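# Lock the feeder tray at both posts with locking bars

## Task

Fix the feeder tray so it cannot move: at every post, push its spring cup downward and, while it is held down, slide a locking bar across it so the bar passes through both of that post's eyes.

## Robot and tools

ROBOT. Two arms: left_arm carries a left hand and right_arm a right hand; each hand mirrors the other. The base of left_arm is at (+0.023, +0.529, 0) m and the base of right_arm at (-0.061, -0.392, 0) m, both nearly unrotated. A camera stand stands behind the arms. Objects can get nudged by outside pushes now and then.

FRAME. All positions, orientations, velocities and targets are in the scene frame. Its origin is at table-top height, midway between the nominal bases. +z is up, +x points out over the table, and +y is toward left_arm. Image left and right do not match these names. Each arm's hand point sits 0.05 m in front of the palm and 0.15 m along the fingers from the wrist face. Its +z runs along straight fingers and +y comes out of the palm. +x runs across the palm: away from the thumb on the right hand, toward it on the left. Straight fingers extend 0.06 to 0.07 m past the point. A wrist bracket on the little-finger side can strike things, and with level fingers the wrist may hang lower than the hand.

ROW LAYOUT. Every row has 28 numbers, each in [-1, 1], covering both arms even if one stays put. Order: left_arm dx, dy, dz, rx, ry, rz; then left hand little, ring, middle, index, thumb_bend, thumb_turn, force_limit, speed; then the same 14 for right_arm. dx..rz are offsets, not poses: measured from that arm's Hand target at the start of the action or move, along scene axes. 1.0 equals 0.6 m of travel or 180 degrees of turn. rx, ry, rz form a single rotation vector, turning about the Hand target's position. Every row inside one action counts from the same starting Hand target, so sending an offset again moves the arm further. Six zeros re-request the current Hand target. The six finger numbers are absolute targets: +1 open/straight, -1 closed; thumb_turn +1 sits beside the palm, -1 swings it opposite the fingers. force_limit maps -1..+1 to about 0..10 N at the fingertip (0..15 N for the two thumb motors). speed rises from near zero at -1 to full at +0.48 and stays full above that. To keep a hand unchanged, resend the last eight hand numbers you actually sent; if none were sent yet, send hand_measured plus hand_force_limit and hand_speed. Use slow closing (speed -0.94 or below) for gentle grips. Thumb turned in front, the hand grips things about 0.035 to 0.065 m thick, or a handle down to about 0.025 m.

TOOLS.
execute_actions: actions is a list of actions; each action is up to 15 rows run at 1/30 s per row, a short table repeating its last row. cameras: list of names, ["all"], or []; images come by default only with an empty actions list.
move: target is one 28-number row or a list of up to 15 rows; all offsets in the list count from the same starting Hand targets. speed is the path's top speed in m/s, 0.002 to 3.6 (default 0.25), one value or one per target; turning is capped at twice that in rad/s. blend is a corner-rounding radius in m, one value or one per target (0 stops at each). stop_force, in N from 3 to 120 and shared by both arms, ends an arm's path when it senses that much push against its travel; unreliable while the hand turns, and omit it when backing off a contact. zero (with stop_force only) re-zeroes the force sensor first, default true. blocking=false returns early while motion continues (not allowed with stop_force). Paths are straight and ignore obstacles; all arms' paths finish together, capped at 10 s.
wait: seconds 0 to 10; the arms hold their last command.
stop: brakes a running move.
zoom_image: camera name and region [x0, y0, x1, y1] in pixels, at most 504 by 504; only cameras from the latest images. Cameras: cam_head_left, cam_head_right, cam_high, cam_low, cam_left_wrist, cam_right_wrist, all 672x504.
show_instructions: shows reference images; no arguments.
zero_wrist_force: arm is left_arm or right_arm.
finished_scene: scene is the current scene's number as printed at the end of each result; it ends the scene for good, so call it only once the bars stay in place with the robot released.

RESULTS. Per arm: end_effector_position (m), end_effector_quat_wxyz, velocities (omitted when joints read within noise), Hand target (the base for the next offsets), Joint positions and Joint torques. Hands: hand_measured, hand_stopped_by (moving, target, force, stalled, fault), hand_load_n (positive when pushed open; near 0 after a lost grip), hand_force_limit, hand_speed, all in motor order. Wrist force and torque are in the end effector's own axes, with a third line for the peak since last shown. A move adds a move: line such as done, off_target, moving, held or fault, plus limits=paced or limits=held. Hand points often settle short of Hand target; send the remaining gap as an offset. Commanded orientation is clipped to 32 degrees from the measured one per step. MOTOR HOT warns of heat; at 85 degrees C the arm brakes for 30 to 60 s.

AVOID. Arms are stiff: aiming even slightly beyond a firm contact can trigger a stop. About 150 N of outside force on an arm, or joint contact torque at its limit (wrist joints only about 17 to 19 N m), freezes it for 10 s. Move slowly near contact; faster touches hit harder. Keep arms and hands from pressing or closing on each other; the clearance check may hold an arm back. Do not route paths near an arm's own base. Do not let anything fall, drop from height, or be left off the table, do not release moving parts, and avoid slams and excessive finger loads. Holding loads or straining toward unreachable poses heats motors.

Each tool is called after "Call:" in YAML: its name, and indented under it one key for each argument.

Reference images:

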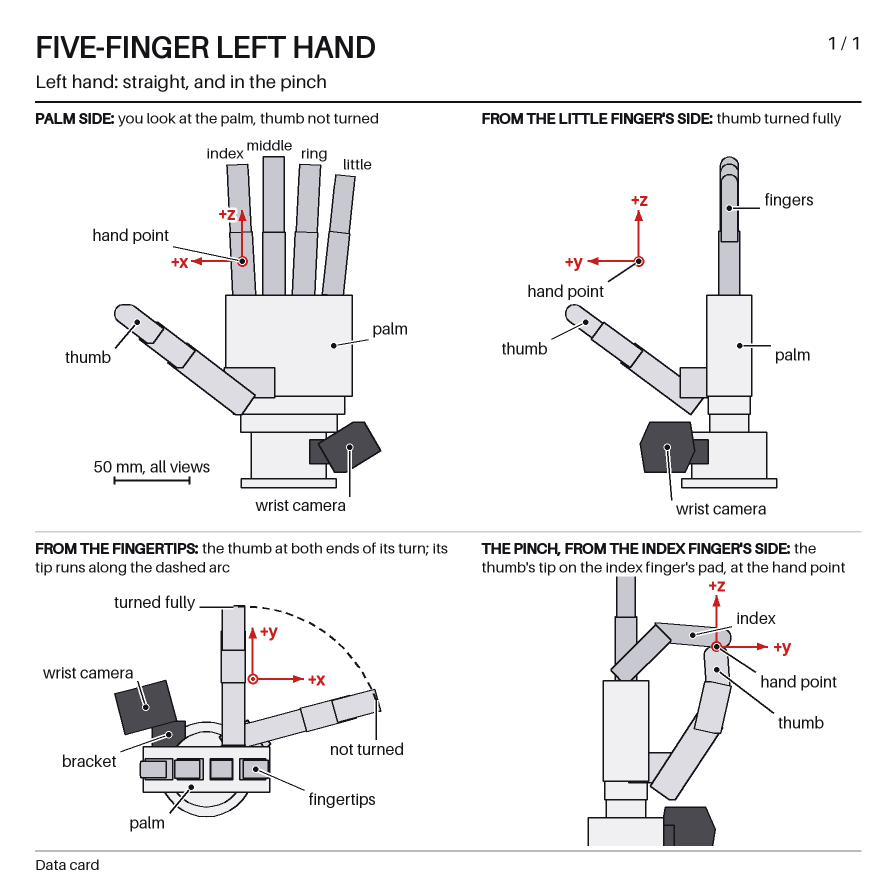

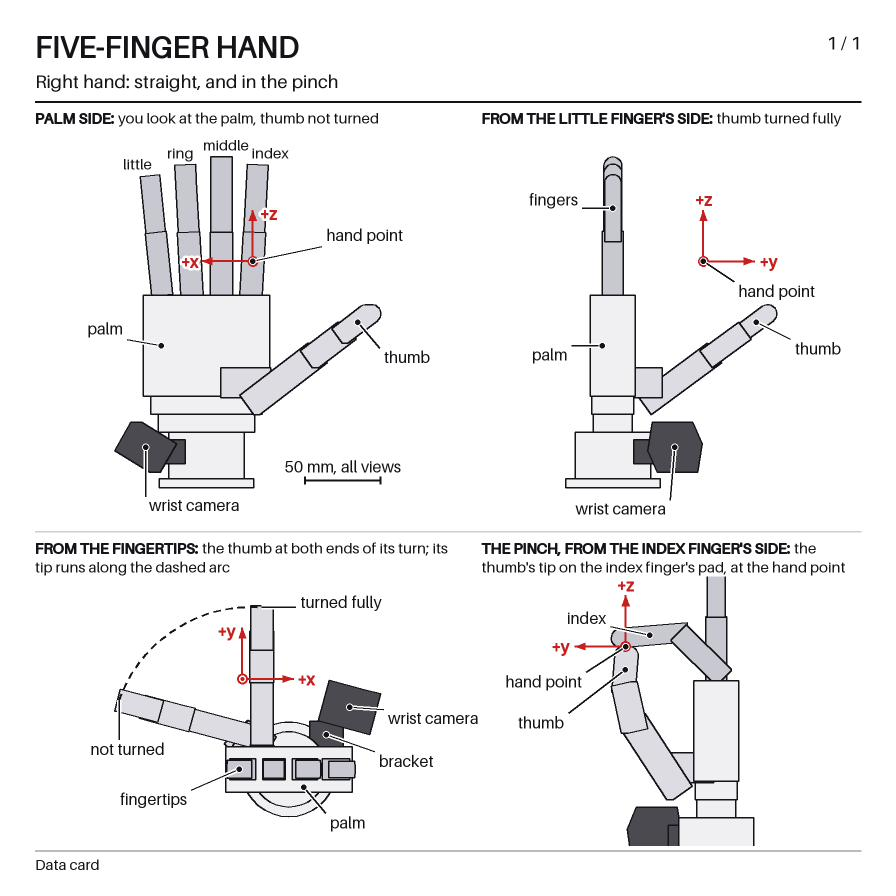

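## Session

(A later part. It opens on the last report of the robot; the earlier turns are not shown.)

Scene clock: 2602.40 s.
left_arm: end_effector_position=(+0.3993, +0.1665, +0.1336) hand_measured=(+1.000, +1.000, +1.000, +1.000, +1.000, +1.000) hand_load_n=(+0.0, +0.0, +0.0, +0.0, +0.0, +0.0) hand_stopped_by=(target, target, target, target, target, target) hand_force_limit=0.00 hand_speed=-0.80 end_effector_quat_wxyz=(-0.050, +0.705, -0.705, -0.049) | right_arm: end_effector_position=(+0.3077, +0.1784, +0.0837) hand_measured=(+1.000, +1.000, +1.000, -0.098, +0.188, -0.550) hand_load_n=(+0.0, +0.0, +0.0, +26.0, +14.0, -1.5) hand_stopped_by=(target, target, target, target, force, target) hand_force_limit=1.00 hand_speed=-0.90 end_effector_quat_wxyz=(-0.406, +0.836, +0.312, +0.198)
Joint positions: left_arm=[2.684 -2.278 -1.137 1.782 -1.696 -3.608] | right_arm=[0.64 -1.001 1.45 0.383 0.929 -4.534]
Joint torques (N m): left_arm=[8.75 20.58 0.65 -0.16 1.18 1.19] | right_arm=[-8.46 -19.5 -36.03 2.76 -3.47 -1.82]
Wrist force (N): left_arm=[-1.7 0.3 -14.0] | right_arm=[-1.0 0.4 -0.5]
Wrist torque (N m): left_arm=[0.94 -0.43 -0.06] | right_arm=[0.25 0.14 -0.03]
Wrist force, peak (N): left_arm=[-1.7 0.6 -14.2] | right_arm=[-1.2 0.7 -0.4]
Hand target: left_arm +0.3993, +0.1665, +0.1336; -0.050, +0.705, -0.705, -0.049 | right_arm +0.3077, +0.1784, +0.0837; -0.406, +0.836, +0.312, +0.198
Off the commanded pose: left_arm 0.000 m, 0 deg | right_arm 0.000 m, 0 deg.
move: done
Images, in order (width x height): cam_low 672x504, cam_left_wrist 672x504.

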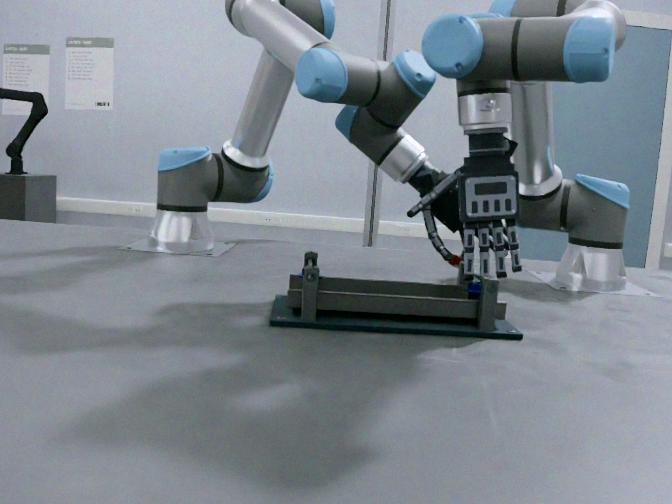

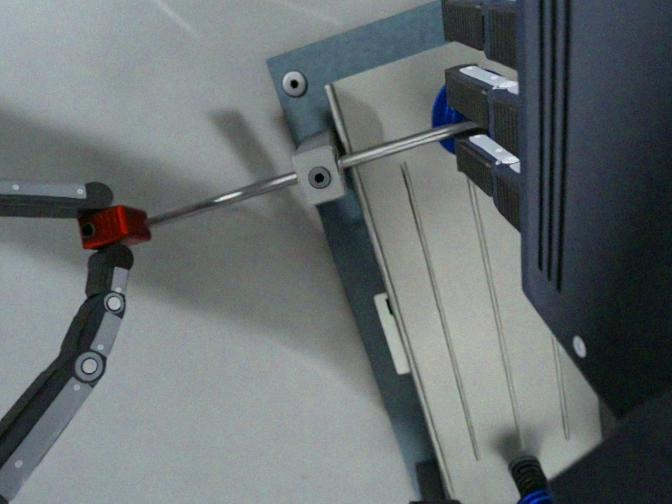

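Call:
move:
  target: [0,0,0,0,0,0,1,1,1,1,1,1,0,-0.8,0.045,0.0029,0,0,0,0,1,1,1,-0.1,-0.1,-0.55,1,-0.9]
  speed: 0.015
  stop_force: 4
  cameras: ["cam_left_wrist","cam_low"]

Call:
zoom_image:
  camera: "cam_low"
  region: [446, 244, 516, 300]

Call:
zoom_image:
  camera: "cam_left_wrist"
  region: [274, 80, 524, 240]

Scene clock: 2619.43 s.
left_arm: end_effector_position=(+0.3993, +0.1665, +0.1336) hand_measured=(+1.000, +1.000, +1.000, +1.000, +1.000, +1.000) hand_load_n=(+0.0, +0.0, -0.5, +0.0, +0.0, +0.0) hand_stopped_by=(target, target, target, target, target, target) hand_force_limit=0.00 hand_speed=-0.80 end_effector_quat_wxyz=(-0.050, +0.705, -0.705, -0.049) | right_arm: end_effector_position=(+0.3347, +0.1802, +0.0837) hand_measured=(+1.000, +1.000, +1.000, -0.098, +0.188, -0.550) hand_load_n=(+0.0, +0.0, +0.0, +26.0, +13.5, -1.5) hand_stopped_by=(target, target, target, target, force, target) hand_force_limit=1.00 hand_speed=-0.90 end_effector_quat_wxyz=(-0.406, +0.836, +0.312, +0.198)
Joint positions: left_arm=[2.684 -2.278 -1.137 1.782 -1.696 -3.608] | right_arm=[0.613 -0.956 1.378 0.425 0.911 -4.56]
Joint torques (N m): left_arm=[9.05 20.02 1.06 -0.29 1.11 1.01] | right_arm=[-9.13 -20.17 -35.96 2.88 -3.3 -1.9]
Wrist force (N): left_arm=[-1.7 0.3 -14.2] | right_arm=[-0.8 0.0 -0.9]
Wrist torque (N m): left_arm=[0.94 -0.44 -0.06] | right_arm=[0.25 0.14 -0.04]
Wrist force, peak (N): left_arm=[-1.7 0.6 -14.2] | right_arm=[-1.4 0.6 -0.5]
Hand target: left_arm +0.3993, +0.1665, +0.1336; -0.050, +0.705, -0.705, -0.049 | right_arm +0.3347, +0.1802, +0.0837; -0.406, +0.836, +0.312, +0.198
Off the commanded pose: left_arm 0.000 m, 0 deg | right_arm 0.000 m, 0 deg.
move: done
Images, in order (width x height): cam_low 672x504, cam_left_wrist 672x504.

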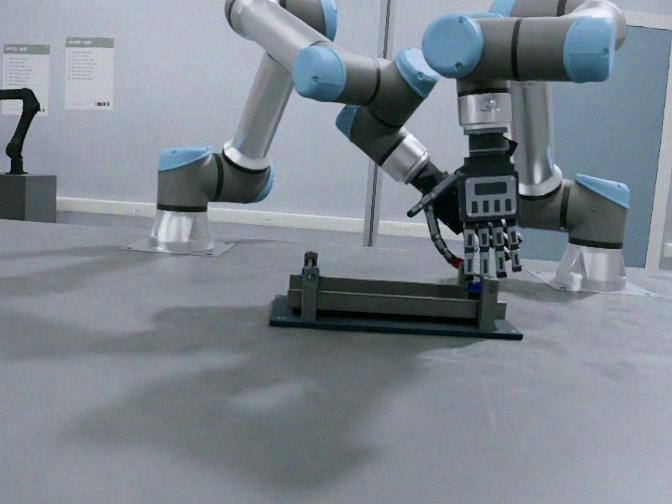

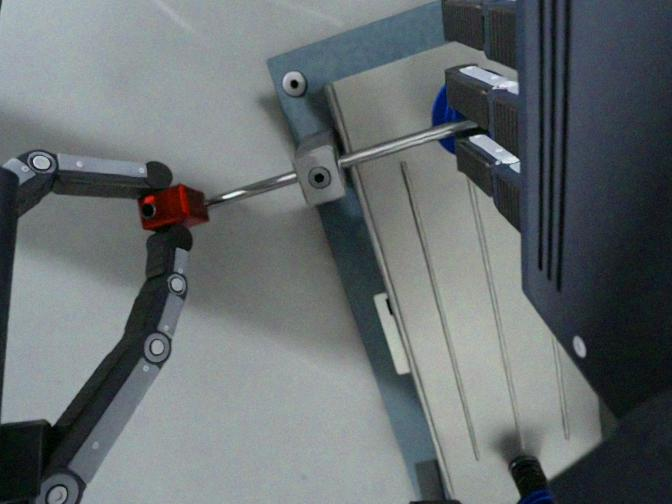

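Scaled by 7.200 from the camera's 672x504 image, which has a finer 960x720 frame.

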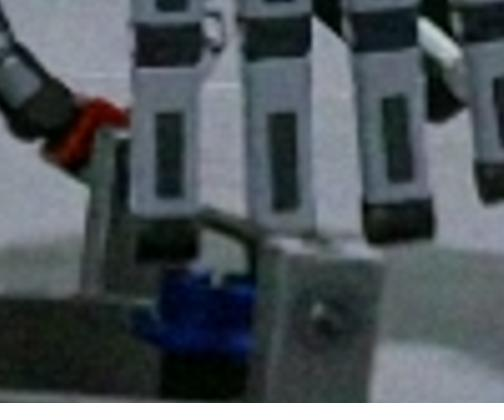

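Scaled by 2.016 from the camera's 672x504 image, which has a finer 960x720 frame.

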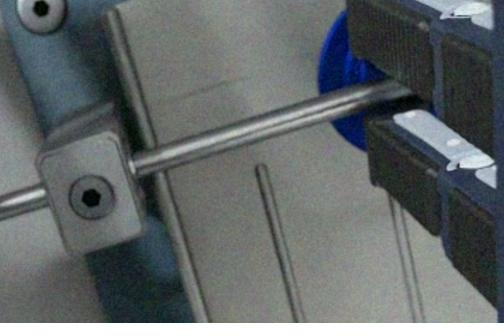

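Call:
zoom_image:
  camera: "cam_low"
  region: [466, 264, 506, 296]

Call:
wait:
  seconds: 0
  cameras: ["cam_head_left","cam_head_right","cam_high","cam_right_wrist"]

Scaled by 12.600 from the camera's 672x504 image, which has a finer 960x720 frame.

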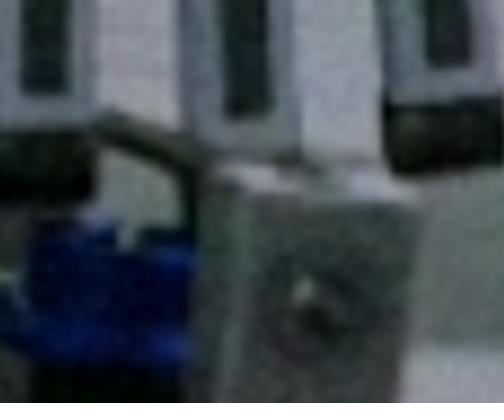

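Scene clock: 2627.13 s.
left_arm: end_effector_position=(+0.3993, +0.1665, +0.1336) hand_measured=(+1.000, +1.000, +1.000, +1.000, +1.000, +1.000) hand_load_n=(+0.0, +0.0, +0.0, +0.0, +0.0, +0.0) hand_stopped_by=(target, target, target, target, target, target) hand_force_limit=0.00 hand_speed=-0.80 end_effector_quat_wxyz=(-0.050, +0.705, -0.705, -0.049) | right_arm: end_effector_position=(+0.3347, +0.1802, +0.0837) hand_measured=(+1.000, +1.000, +1.000, -0.098, +0.188, -0.550) hand_load_n=(+0.0, +0.0, +0.0, +26.0, +13.5, -1.5) hand_stopped_by=(target, target, target, target, force, target) hand_force_limit=1.00 hand_speed=-0.90 end_effector_quat_wxyz=(-0.406, +0.836, +0.312, +0.198)
Joint positions: left_arm=[2.684 -2.278 -1.137 1.782 -1.696 -3.608] | right_arm=[0.613 -0.956 1.378 0.425 0.911 -4.56]
Joint torques (N m): left_arm=[8.53 21.06 0.4 -0.38 1.1 1.07] | right_arm=[-9.13 -19.96 -35.86 2.81 -3.32 -1.86]
Wrist force (N): left_arm=[-1.7 0.4 -14.1] | right_arm=[-0.8 -0.2 -0.8]
Wrist torque (N m): left_arm=[0.96 -0.44 -0.06] | right_arm=[0.22 0.15 -0.04]
Wrist force, peak (N): left_arm=[-1.6 0.4 -14.3] | right_arm=[-1.2 -0.4 -1.0]
Hand target: left_arm +0.3993, +0.1665, +0.1336; -0.050, +0.705, -0.705, -0.049 | right_arm +0.3347, +0.1802, +0.0837; -0.406, +0.836, +0.312, +0.198
Off the commanded pose: left_arm 0.000 m, 0 deg | right_arm 0.000 m, 0 deg.
Images, in order (width x height): cam_head_left 672x504, cam_head_right 672x504, cam_high 672x504, cam_right_wrist 672x504.

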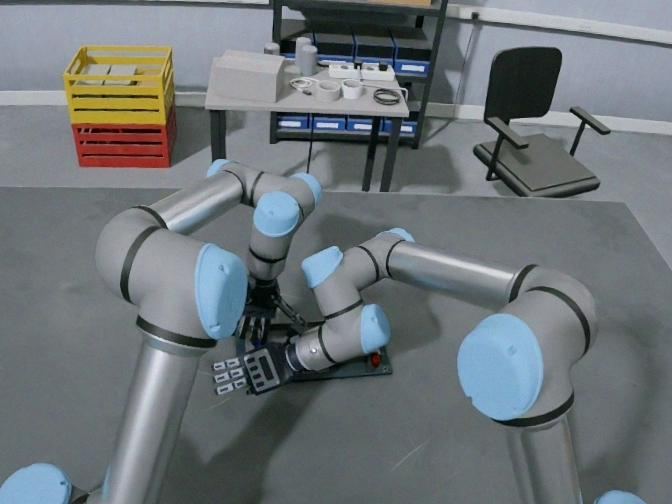

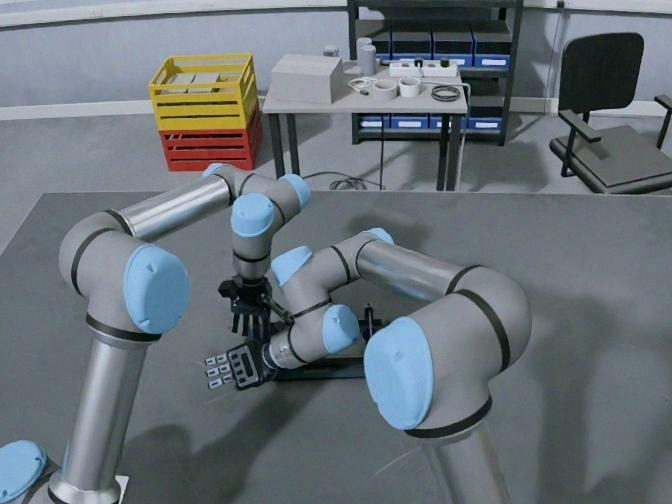

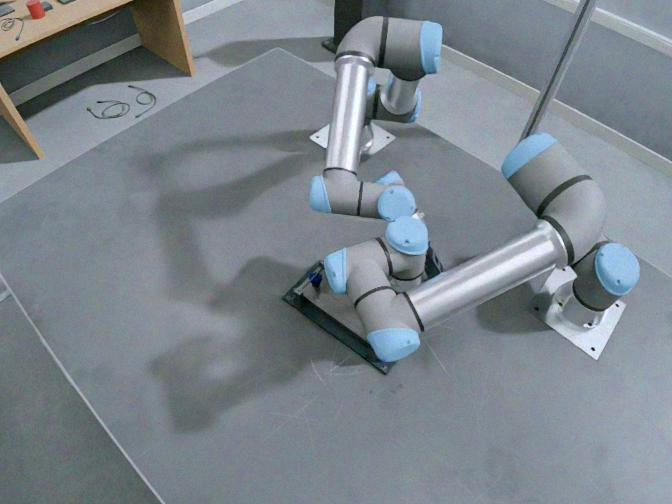

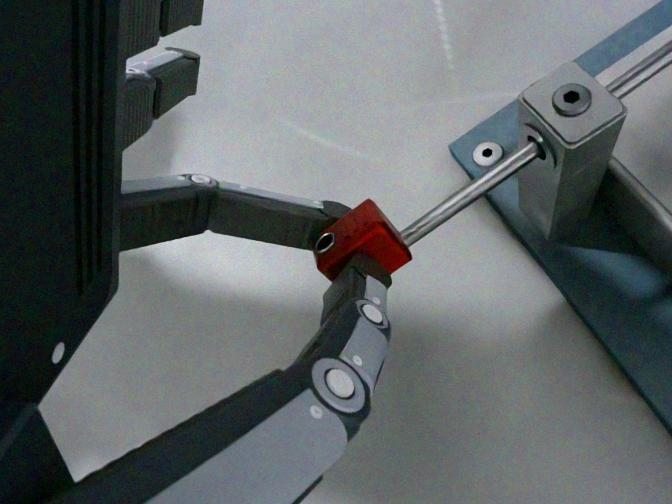

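Call:
zoom_image:
  camera: "cam_right_wrist"
  region: [480, 60, 672, 204]

Call:
wait:
  seconds: 0
  cameras: ["cam_low"]

Call:
zoom_image:
  camera: "cam_low"
  region: [446, 248, 486, 280]

Scaled by 2.625 from the camera's 672x504 image, which has a finer 960x720 frame.

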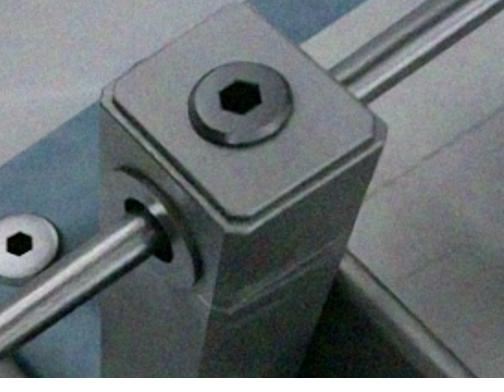

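Scene clock: 2661.17 s.
left_arm: end_effector_position=(+0.3993, +0.1665, +0.1336) hand_measured=(+1.000, +1.000, +1.000, +1.000, +1.000, +1.000) hand_load_n=(+0.0, +0.0, +0.0, +0.0, +0.0, +0.0) hand_stopped_by=(target, target, target, target, target, target) hand_force_limit=0.00 hand_speed=-0.80 end_effector_quat_wxyz=(-0.050, +0.705, -0.705, -0.049) | right_arm: end_effector_position=(+0.3347, +0.1802, +0.0837) hand_measured=(+1.000, +1.000, +1.000, -0.098, +0.188, -0.550) hand_load_n=(+0.0, +0.0, +0.0, +26.0, +13.5, -1.5) hand_stopped_by=(target, target, target, target, force, target) hand_force_limit=1.00 hand_speed=-0.90 end_effector_quat_wxyz=(-0.406, +0.836, +0.312, +0.198)
Joint positions: left_arm=[2.684 -2.278 -1.137 1.782 -1.696 -3.608] | right_arm=[0.613 -0.956 1.378 0.425 0.911 -4.56]
Joint torques (N m): left_arm=[8.93 21.37 1.05 -0.42 1.19 1.01] | right_arm=[-9.3 -20.51 -35.71 2.8 -3.25 -1.87]
Wrist force (N): left_arm=[-1.6 0.4 -14.1] | right_arm=[-0.8 -0.4 -0.6]
Wrist torque (N m): left_arm=[0.95 -0.44 -0.06] | right_arm=[0.18 0.13 -0.05]
Wrist force, peak (N): left_arm=[-1.8 0.3 -14.3] | right_arm=[-1.1 -0.3 -1.1]
Hand target: left_arm +0.3993, +0.1665, +0.1336; -0.050, +0.705, -0.705, -0.049 | right_arm +0.3347, +0.1802, +0.0837; -0.406, +0.836, +0.312, +0.198
Off the commanded pose: left_arm 0.000 m, 0 deg | right_arm 0.000 m, 0 deg.
Images, in order (width x height): cam_low 672x504.

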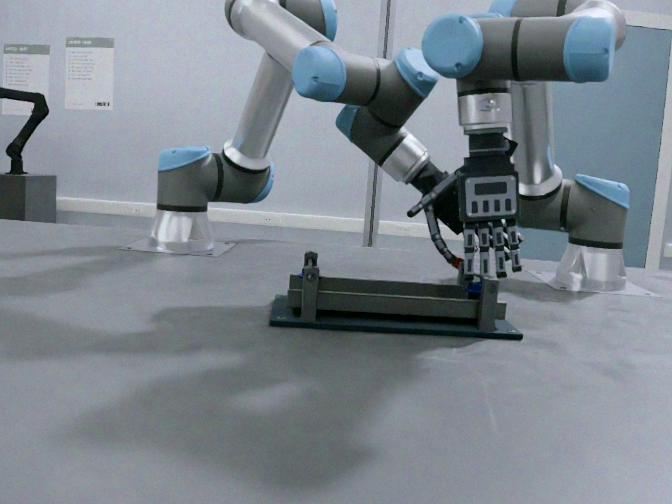

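Scaled by 12.600 from the camera's 672x504 image, which has a finer 960x720 frame.

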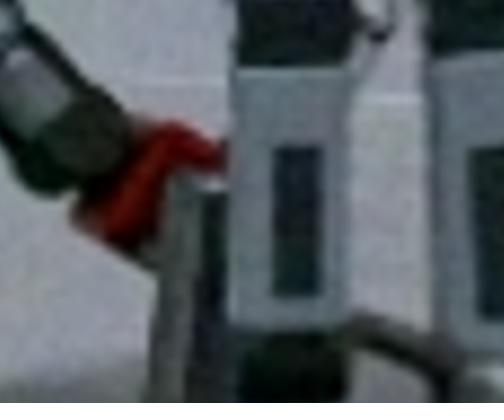

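Call:
move:
  target: [0,0,0,0,0,0,1,1,1,1,1,1,0,-0.8,0,0,0.0045,0,0.011,0,1,1,1,-0.1,-0.1,-0.55,1,-0.9]
  speed: 0.02
  cameras: ["cam_right_wrist","cam_low","cam_left_wrist"]

Call:
zoom_image:
  camera: "cam_low"
  region: [456, 264, 496, 296]

Call:
zoom_image:
  camera: "cam_right_wrist"
  region: [480, 60, 672, 204]

Call:
zoom_image:
  camera: "cam_left_wrist"
  region: [274, 80, 524, 240]

Scene clock: 2675.57 s.
left_arm: end_effector_position=(+0.3993, +0.1665, +0.1336) hand_measured=(+1.000, +1.000, +1.000, +1.000, +1.000, +1.000) hand_load_n=(+0.0, +0.0, +0.0, +0.0, +0.0, +0.0) hand_stopped_by=(target, target, target, target, target, target) hand_force_limit=0.00 hand_speed=-0.80 end_effector_quat_wxyz=(-0.050, +0.705, -0.705, -0.049) | right_arm: end_effector_position=(+0.3347, +0.1801, +0.0863) hand_measured=(+1.000, +1.000, +1.000, -0.098, +0.188, -0.550) hand_load_n=(+0.0, +0.0, +0.0, +26.0, +14.0, -1.0) hand_stopped_by=(target, target, target, target, force, target) hand_force_limit=1.00 hand_speed=-0.90 end_effector_quat_wxyz=(-0.411, +0.839, +0.305, +0.184)
Joint positions: left_arm=[2.684 -2.278 -1.137 1.782 -1.696 -3.608] | right_arm=[0.605 -0.945 1.353 0.461 0.891 -4.551]
Joint torques (N m): left_arm=[8.86 20.59 0.78 -0.49 1.05 1.05] | right_arm=[-9.32 -20.16 -34.82 2.9 -3.46 1.32]
Wrist force (N): left_arm=[-1.8 0.4 -14.0] | right_arm=[-0.9 0.2 -0.4]
Wrist torque (N m): left_arm=[0.95 -0.43 -0.06] | right_arm=[0.24 0.12 -0.03]
Wrist force, peak (N): left_arm=[-1.6 0.5 -14.2] | right_arm=[-1.2 -0.6 -1.1]
Hand target: left_arm +0.3993, +0.1665, +0.1336; -0.050, +0.705, -0.705, -0.049 | right_arm +0.3347, +0.1802, +0.0864; -0.411, +0.839, +0.305, +0.184
Off the commanded pose: left_arm 0.000 m, 0 deg | right_arm 0.000 m, 0 deg.
move: done
Images, in order (width x height): cam_low 672x504, cam_left_wrist 672x504, cam_right_wrist 672x504.

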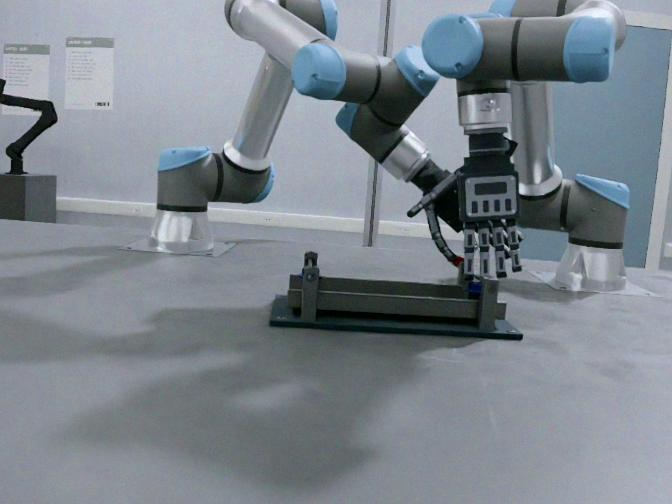

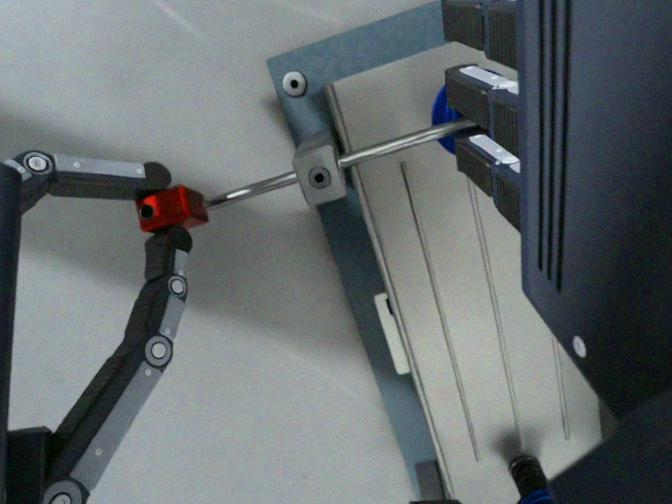

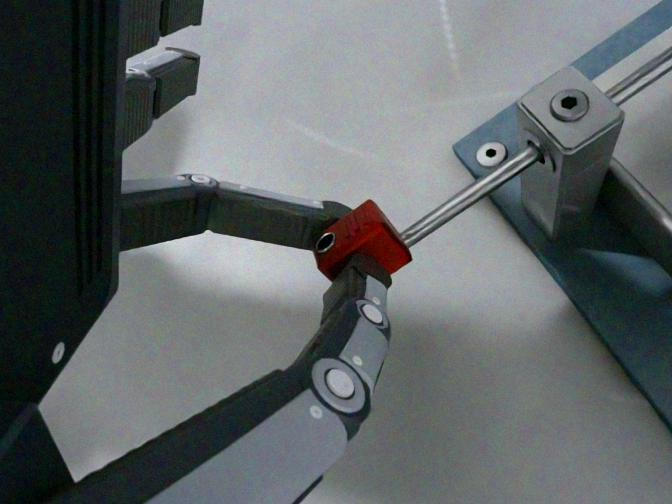

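Scaled by 12.600 from the camera's 672x504 image, which has a finer 960x720 frame.

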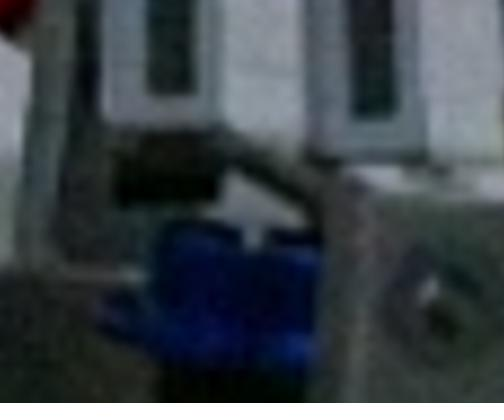

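Scaled by 2.625 from the camera's 672x504 image, which has a finer 960x720 frame.

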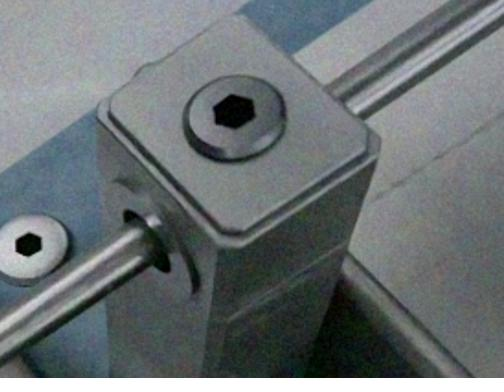

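Scaled by 2.016 from the camera's 672x504 image, which has a finer 960x720 frame.

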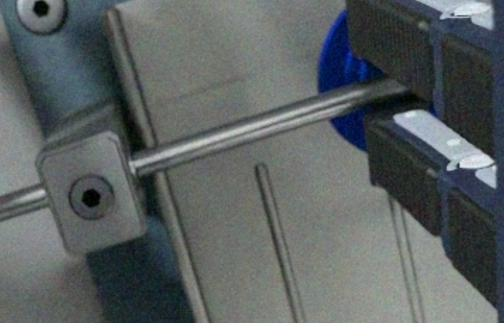

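Call:
move:
  target: [0,0,0,0,0,0,1,1,1,1,1,1,0,-0.8,0.02,0.0013,0.0016,0,0.004,0,1,1,1,-0.1,-0.1,-0.55,1,-0.9]
  speed: 0.015
  stop_force: 4
  cameras: ["cam_low","cam_left_wrist"]

Call:
zoom_image:
  camera: "cam_low"
  region: [461, 264, 501, 296]

Call:
zoom_image:
  camera: "cam_left_wrist"
  region: [274, 80, 524, 240]

Scene clock: 2689.90 s.
left_arm: end_effector_position=(+0.3993, +0.1665, +0.1336) hand_measured=(+1.000, +1.000, +1.000, +1.000, +1.000, +1.000) hand_load_n=(+0.0, +0.0, +0.0, +0.0, +0.0, +0.0) hand_stopped_by=(target, target, target, target, target, target) hand_force_limit=0.00 hand_speed=-0.80 end_effector_quat_wxyz=(-0.050, +0.705, -0.705, -0.049) | right_arm: end_effector_position=(+0.3467, +0.1809, +0.0873) hand_measured=(+1.000, +1.000, +1.000, -0.098, +0.188, -0.550) hand_load_n=(+0.0, +0.0, +0.0, +26.0, +13.5, -1.5) hand_stopped_by=(target, target, target, target, force, target) hand_force_limit=1.00 hand_speed=-0.90 end_effector_quat_wxyz=(-0.413, +0.840, +0.302, +0.179)
Joint positions: left_arm=[2.684 -2.278 -1.137 1.782 -1.696 -3.608] | right_arm=[0.591 -0.919 1.308 0.496 0.877 -4.559]
Joint torques (N m): left_arm=[9.15 21.57 1.3 -0.76 1.22 1.04] | right_arm=[-9.03 -20.91 -35.94 3.13 -3.41 -1.65]
Wrist force (N): left_arm=[-1.6 0.5 -14.2] | right_arm=[-0.6 -0.4 -0.8]
Wrist torque (N m): left_arm=[0.98 -0.45 -0.06] | right_arm=[0.21 0.12 -0.05]
Wrist force, peak (N): left_arm=[-1.6 0.5 -14.3] | right_arm=[-0.8 -0.1 -1.2]
Hand target: left_arm +0.3993, +0.1665, +0.1336; -0.050, +0.705, -0.705, -0.049 | right_arm +0.3467, +0.1809, +0.0873; -0.413, +0.840, +0.302, +0.179
Off the commanded pose: left_arm 0.000 m, 0 deg | right_arm 0.000 m, 0 deg.
move: done
Images, in order (width x height): cam_low 672x504, cam_left_wrist 672x504.

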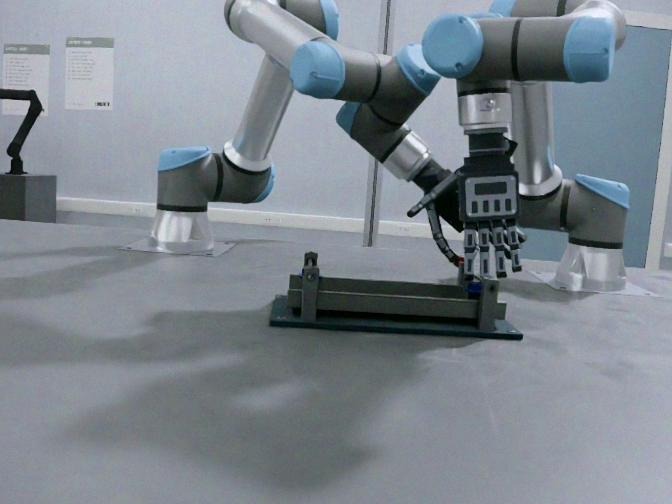

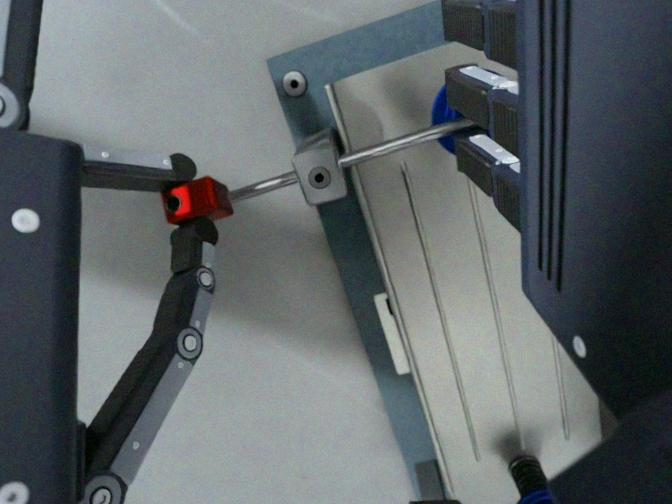

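Scaled by 12.600 from the camera's 672x504 image, which has a finer 960x720 frame.

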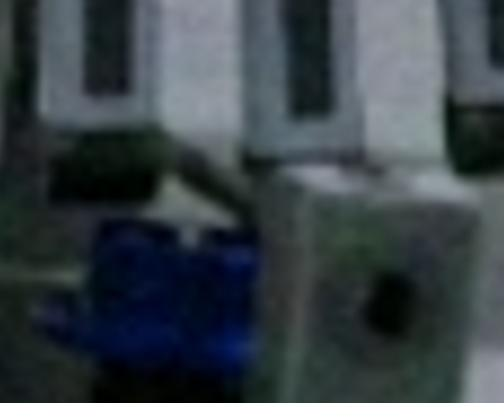

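Scaled by 2.016 from the camera's 672x504 image, which has a finer 960x720 frame.

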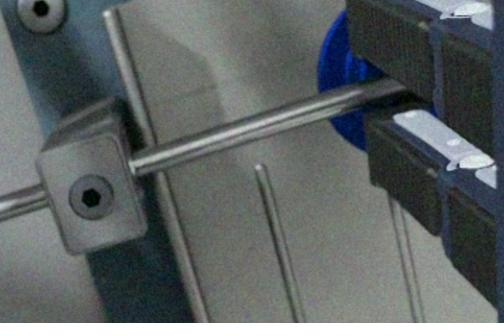

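Call:
move:
  target: [0,0,0,0,0,0,1,1,1,1,1,1,0,-0.8,0.02,0.0013,0,0,0,0,1,1,1,-0.1,-0.1,-0.55,1,-0.9]
  speed: 0.015
  stop_force: 5
  cameras: ["cam_low","cam_left_wrist"]

Call:
zoom_image:
  camera: "cam_low"
  region: [461, 264, 501, 296]

Call:
zoom_image:
  camera: "cam_left_wrist"
  region: [150, 80, 400, 240]

Scene clock: 2707.63 s.
left_arm: end_effector_position=(+0.3993, +0.1665, +0.1336) hand_measured=(+1.000, +1.000, +1.000, +1.000, +1.000, +1.000) hand_load_n=(+0.0, +0.0, +0.0, +0.0, +0.0, +0.0) hand_stopped_by=(target, target, target, target, target, target) hand_force_limit=0.00 hand_speed=-0.80 end_effector_quat_wxyz=(-0.050, +0.705, -0.705, -0.049) | right_arm: end_effector_position=(+0.3587, +0.1817, +0.0873) hand_measured=(+1.000, +1.000, +1.000, -0.098, +0.188, -0.550) hand_load_n=(+0.0, +0.0, +0.0, +27.0, +12.0, -1.0) hand_stopped_by=(target, target, target, target, force, target) hand_force_limit=1.00 hand_speed=-0.90 end_effector_quat_wxyz=(-0.413, +0.840, +0.302, +0.179)
Joint positions: left_arm=[2.684 -2.278 -1.137 1.782 -1.696 -3.608] | right_arm=[0.58 -0.897 1.272 0.517 0.87 -4.57]
Joint torques (N m): left_arm=[8.42 20.86 1.12 -0.92 0.96 1.06] | right_arm=[-10.7 -20.47 -35.9 2.23 -2.27 -2.11]
Wrist force (N): left_arm=[-1.7 0.4 -13.9] | right_arm=[-0.9 -4.7 -3.7]
Wrist torque (N m): left_arm=[0.95 -0.43 -0.06] | right_arm=[0.21 0.12 -0.05]
Wrist force, peak (N): left_arm=[-1.6 0.5 -14.3] | right_arm=[-1.1 -4.8 -3.8]
Hand target: left_arm +0.3993, +0.1665, +0.1336; -0.050, +0.705, -0.705, -0.049 | right_arm +0.3587, +0.1817, +0.0873; -0.413, +0.840, +0.302, +0.179
Off the commanded pose: left_arm 0.000 m, 0 deg | right_arm 0.000 m, 0 deg.
move: done
Images, in order (width x height): cam_low 672x504, cam_left_wrist 672x504.

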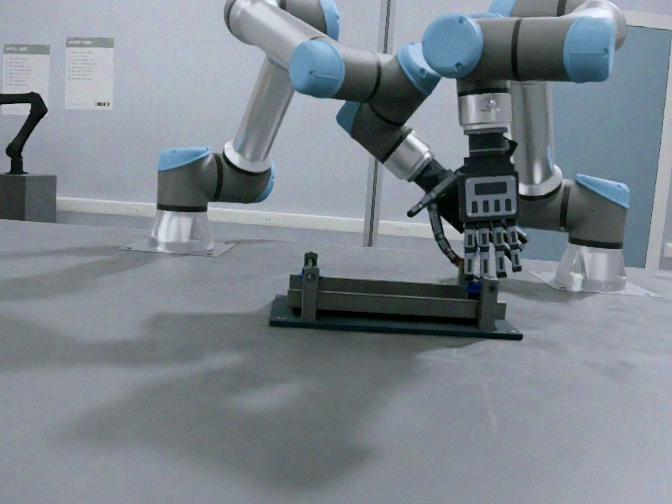

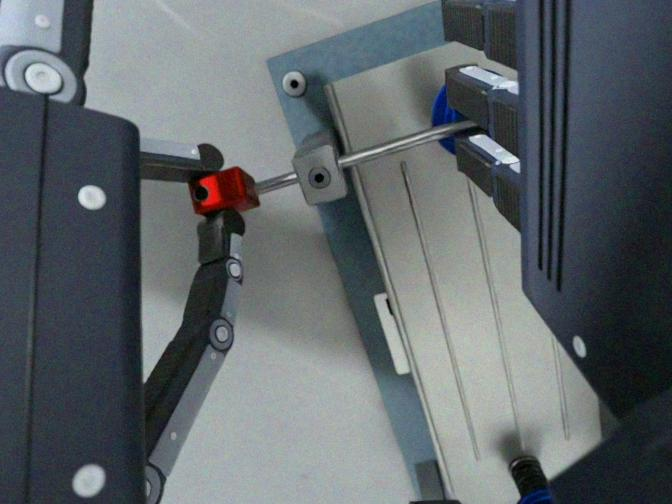

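Scaled by 12.600 from the camera's 672x504 image, which has a finer 960x720 frame.

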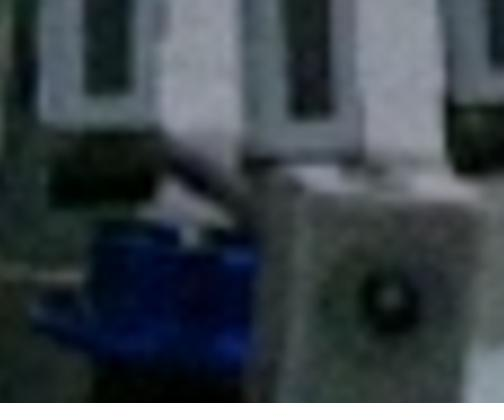

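Scaled by 2.016 from the camera's 672x504 image, which has a finer 960x720 frame.

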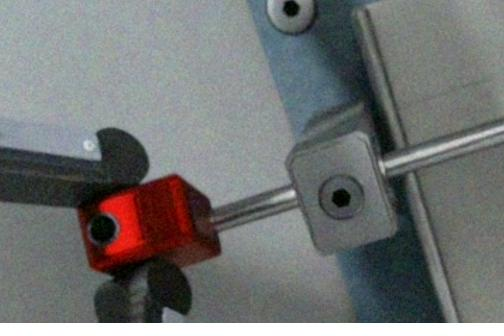

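Call:
wait:
  seconds: 0.3
  cameras: ["cam_right_wrist"]

Call:
zoom_image:
  camera: "cam_right_wrist"
  region: [400, 80, 592, 224]

Scene clock: 2729.13 s.
left_arm: end_effector_position=(+0.3993, +0.1665, +0.1336) hand_measured=(+1.000, +1.000, +1.000, +1.000, +1.000, +1.000) hand_load_n=(+0.0, +0.0, +0.0, +0.0, +0.0, +0.0) hand_stopped_by=(target, target, target, target, target, target) hand_force_limit=0.00 hand_speed=-0.80 end_effector_quat_wxyz=(-0.050, +0.705, -0.705, -0.049) | right_arm: end_effector_position=(+0.3587, +0.1817, +0.0873) hand_measured=(+1.000, +1.000, +1.000, -0.098, +0.188, -0.550) hand_load_n=(+0.0, +0.0, +0.0, +27.0, +12.0, -1.5) hand_stopped_by=(target, target, target, target, force, target) hand_force_limit=1.00 hand_speed=-0.90 end_effector_quat_wxyz=(-0.413, +0.840, +0.302, +0.179)
Joint positions: left_arm=[2.684 -2.278 -1.137 1.782 -1.696 -3.608] | right_arm=[0.58 -0.897 1.272 0.517 0.87 -4.57]
Joint torques (N m): left_arm=[9.09 21.8 1.33 -1.1 1.04 0.98] | right_arm=[-10.53 -20.11 -35.03 2.26 -2.24 -2.11]
Wrist force (N): left_arm=[-1.5 0.5 -14.2] | right_arm=[-0.7 -4.7 -3.7]
Wrist torque (N m): left_arm=[0.98 -0.47 -0.05] | right_arm=[0.20 0.10 -0.03]
Wrist force, peak (N): left_arm=[-2.0 0.4 -14.3] | right_arm=[-0.8 -5.0 -3.8]
Hand target: left_arm +0.3993, +0.1665, +0.1336; -0.050, +0.705, -0.705, -0.049 | right_arm +0.3587, +0.1817, +0.0873; -0.413, +0.840, +0.302, +0.179
Off the commanded pose: left_arm 0.000 m, 0 deg | right_arm 0.000 m, 0 deg.
wait: 0.30 s; at rest from the start
Images, in order (width x height): cam_right_wrist 672x504.

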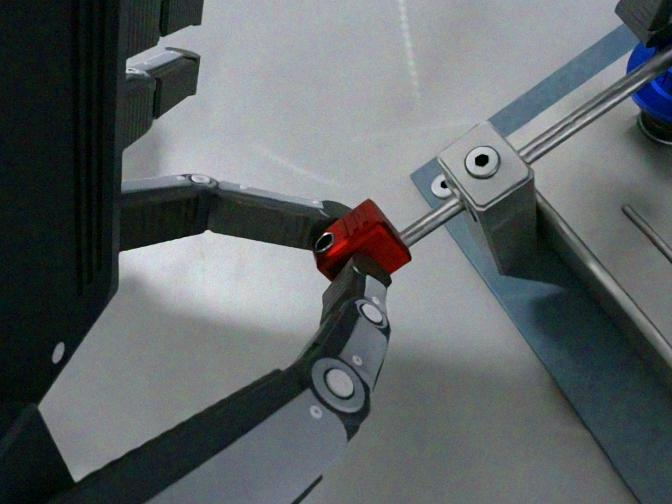

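Scaled by 2.625 from the camera's 672x504 image, which has a finer 960x720 frame.

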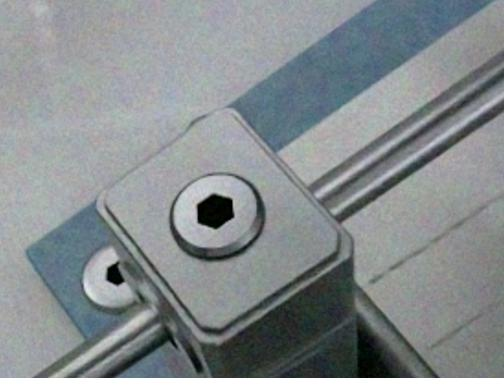

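Call:
move:
  target: [0,0,0,0,0,0,1,1,1,1,1,1,0,-0.8,0.010,0.0006,0.0022,0,0,0,1,1,1,-0.1,-0.1,-0.55,1,-0.9]
  speed: 0.015
  stop_force: 5
  cameras: ["cam_low","cam_left_wrist"]

Call:
zoom_image:
  camera: "cam_low"
  region: [461, 264, 501, 296]

Call:
zoom_image:
  camera: "cam_left_wrist"
  region: [150, 80, 400, 240]

Scene clock: 2746.17 s.
left_arm: end_effector_position=(+0.3993, +0.1665, +0.1336) hand_measured=(+1.000, +1.000, +1.000, +1.000, +1.000, +1.000) hand_load_n=(+0.0, +0.0, +0.0, +0.0, +0.0, +0.0) hand_stopped_by=(target, target, target, target, target, target) hand_force_limit=0.00 hand_speed=-0.80 end_effector_quat_wxyz=(-0.050, +0.705, -0.705, -0.049) | right_arm: end_effector_position=(+0.3588, +0.1817, +0.0873) hand_measured=(+1.000, +1.000, +1.000, -0.098, +0.188, -0.550) hand_load_n=(+0.0, +0.0, +0.0, +27.0, +12.0, -1.0) hand_stopped_by=(target, target, target, target, force, target) hand_force_limit=1.00 hand_speed=-0.90 end_effector_quat_wxyz=(-0.413, +0.840, +0.302, +0.179)
Joint positions: left_arm=[2.684 -2.278 -1.137 1.782 -1.696 -3.608] | right_arm=[0.58 -0.897 1.272 0.517 0.87 -4.57]
Joint torques (N m): left_arm=[8.66 22.36 1.58 -1.04 1.07 0.99] | right_arm=[-2.64 -34.41 -8.75 -0.88 -1.14 -0.53]
Wrist force (N): left_arm=[-1.7 0.4 -14.2] | right_arm=[-1.2 -4.6 -3.7]
Wrist torque (N m): left_arm=[0.96 -0.44 -0.06] | right_arm=[0.20 0.09 -0.03]
Wrist force, peak (N): left_arm=[-1.8 0.4 -14.3] | right_arm=[-1.7 -4.7 -4.0]
Hand target: left_arm +0.3993, +0.1665, +0.1336; -0.050, +0.705, -0.705, -0.049 | right_arm +0.3587, +0.1817, +0.0873; -0.413, +0.840, +0.302, +0.179 (not the last commanded pose)
Off the commanded pose: left_arm 0.000 m, 0 deg | right_arm 0.006 m, 0 deg.
move: held (right_arm; a check stopped the path); limits=held
pose unreachable (right arm): on one or more control steps of this call, first in action 0 (counted from 0), this arm could not follow its commanded pose, so it was not sent that pose on those steps. It may still have moved: this result reports where it is.
cause: moving toward the commanded pose would bring a part of the arm too close to another arm (a part of this arm just beyond joint 6 (wrist 3) and a part of the left arm just beyond its joint 6 (wrist 3), 6 mm apart when this arm was first held).
Images, in order (width x height): cam_low 672x504, cam_left_wrist 672x504.

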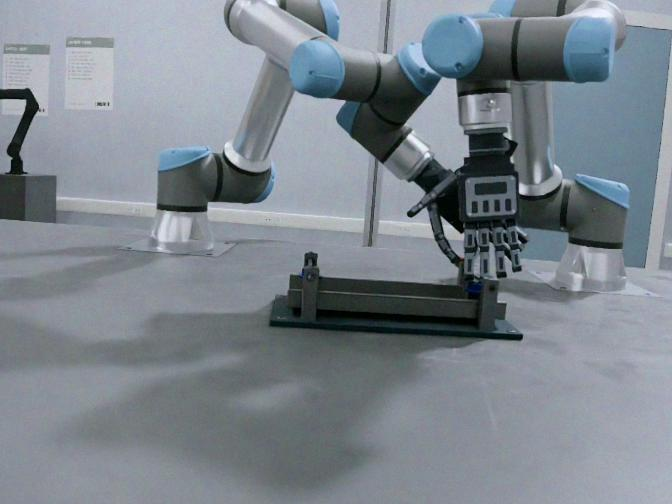

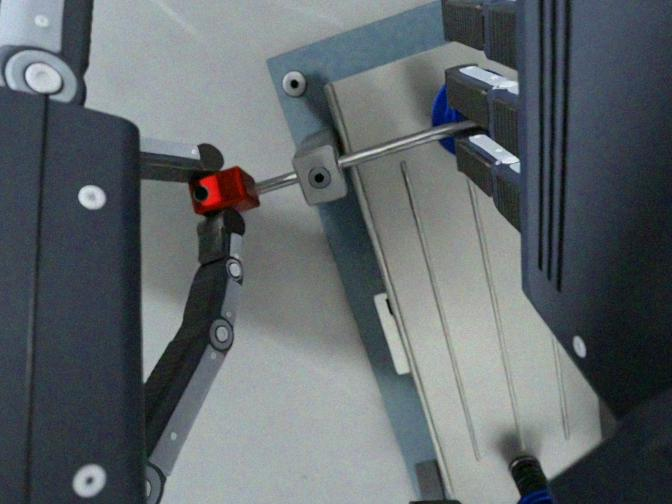

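Scaled by 12.600 from the camera's 672x504 image, which has a finer 960x720 frame.

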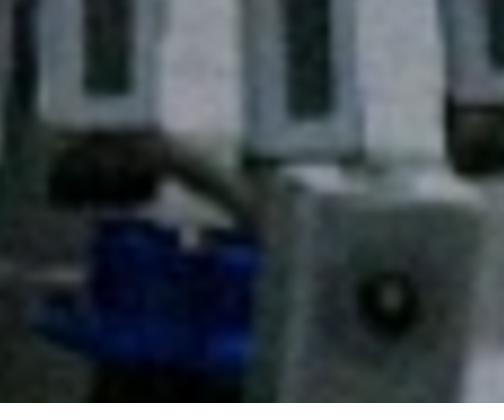

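Scaled by 2.016 from the camera's 672x504 image, which has a finer 960x720 frame.

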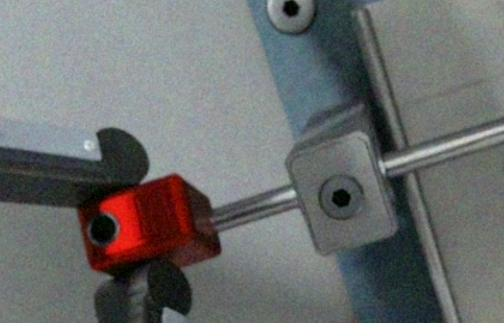

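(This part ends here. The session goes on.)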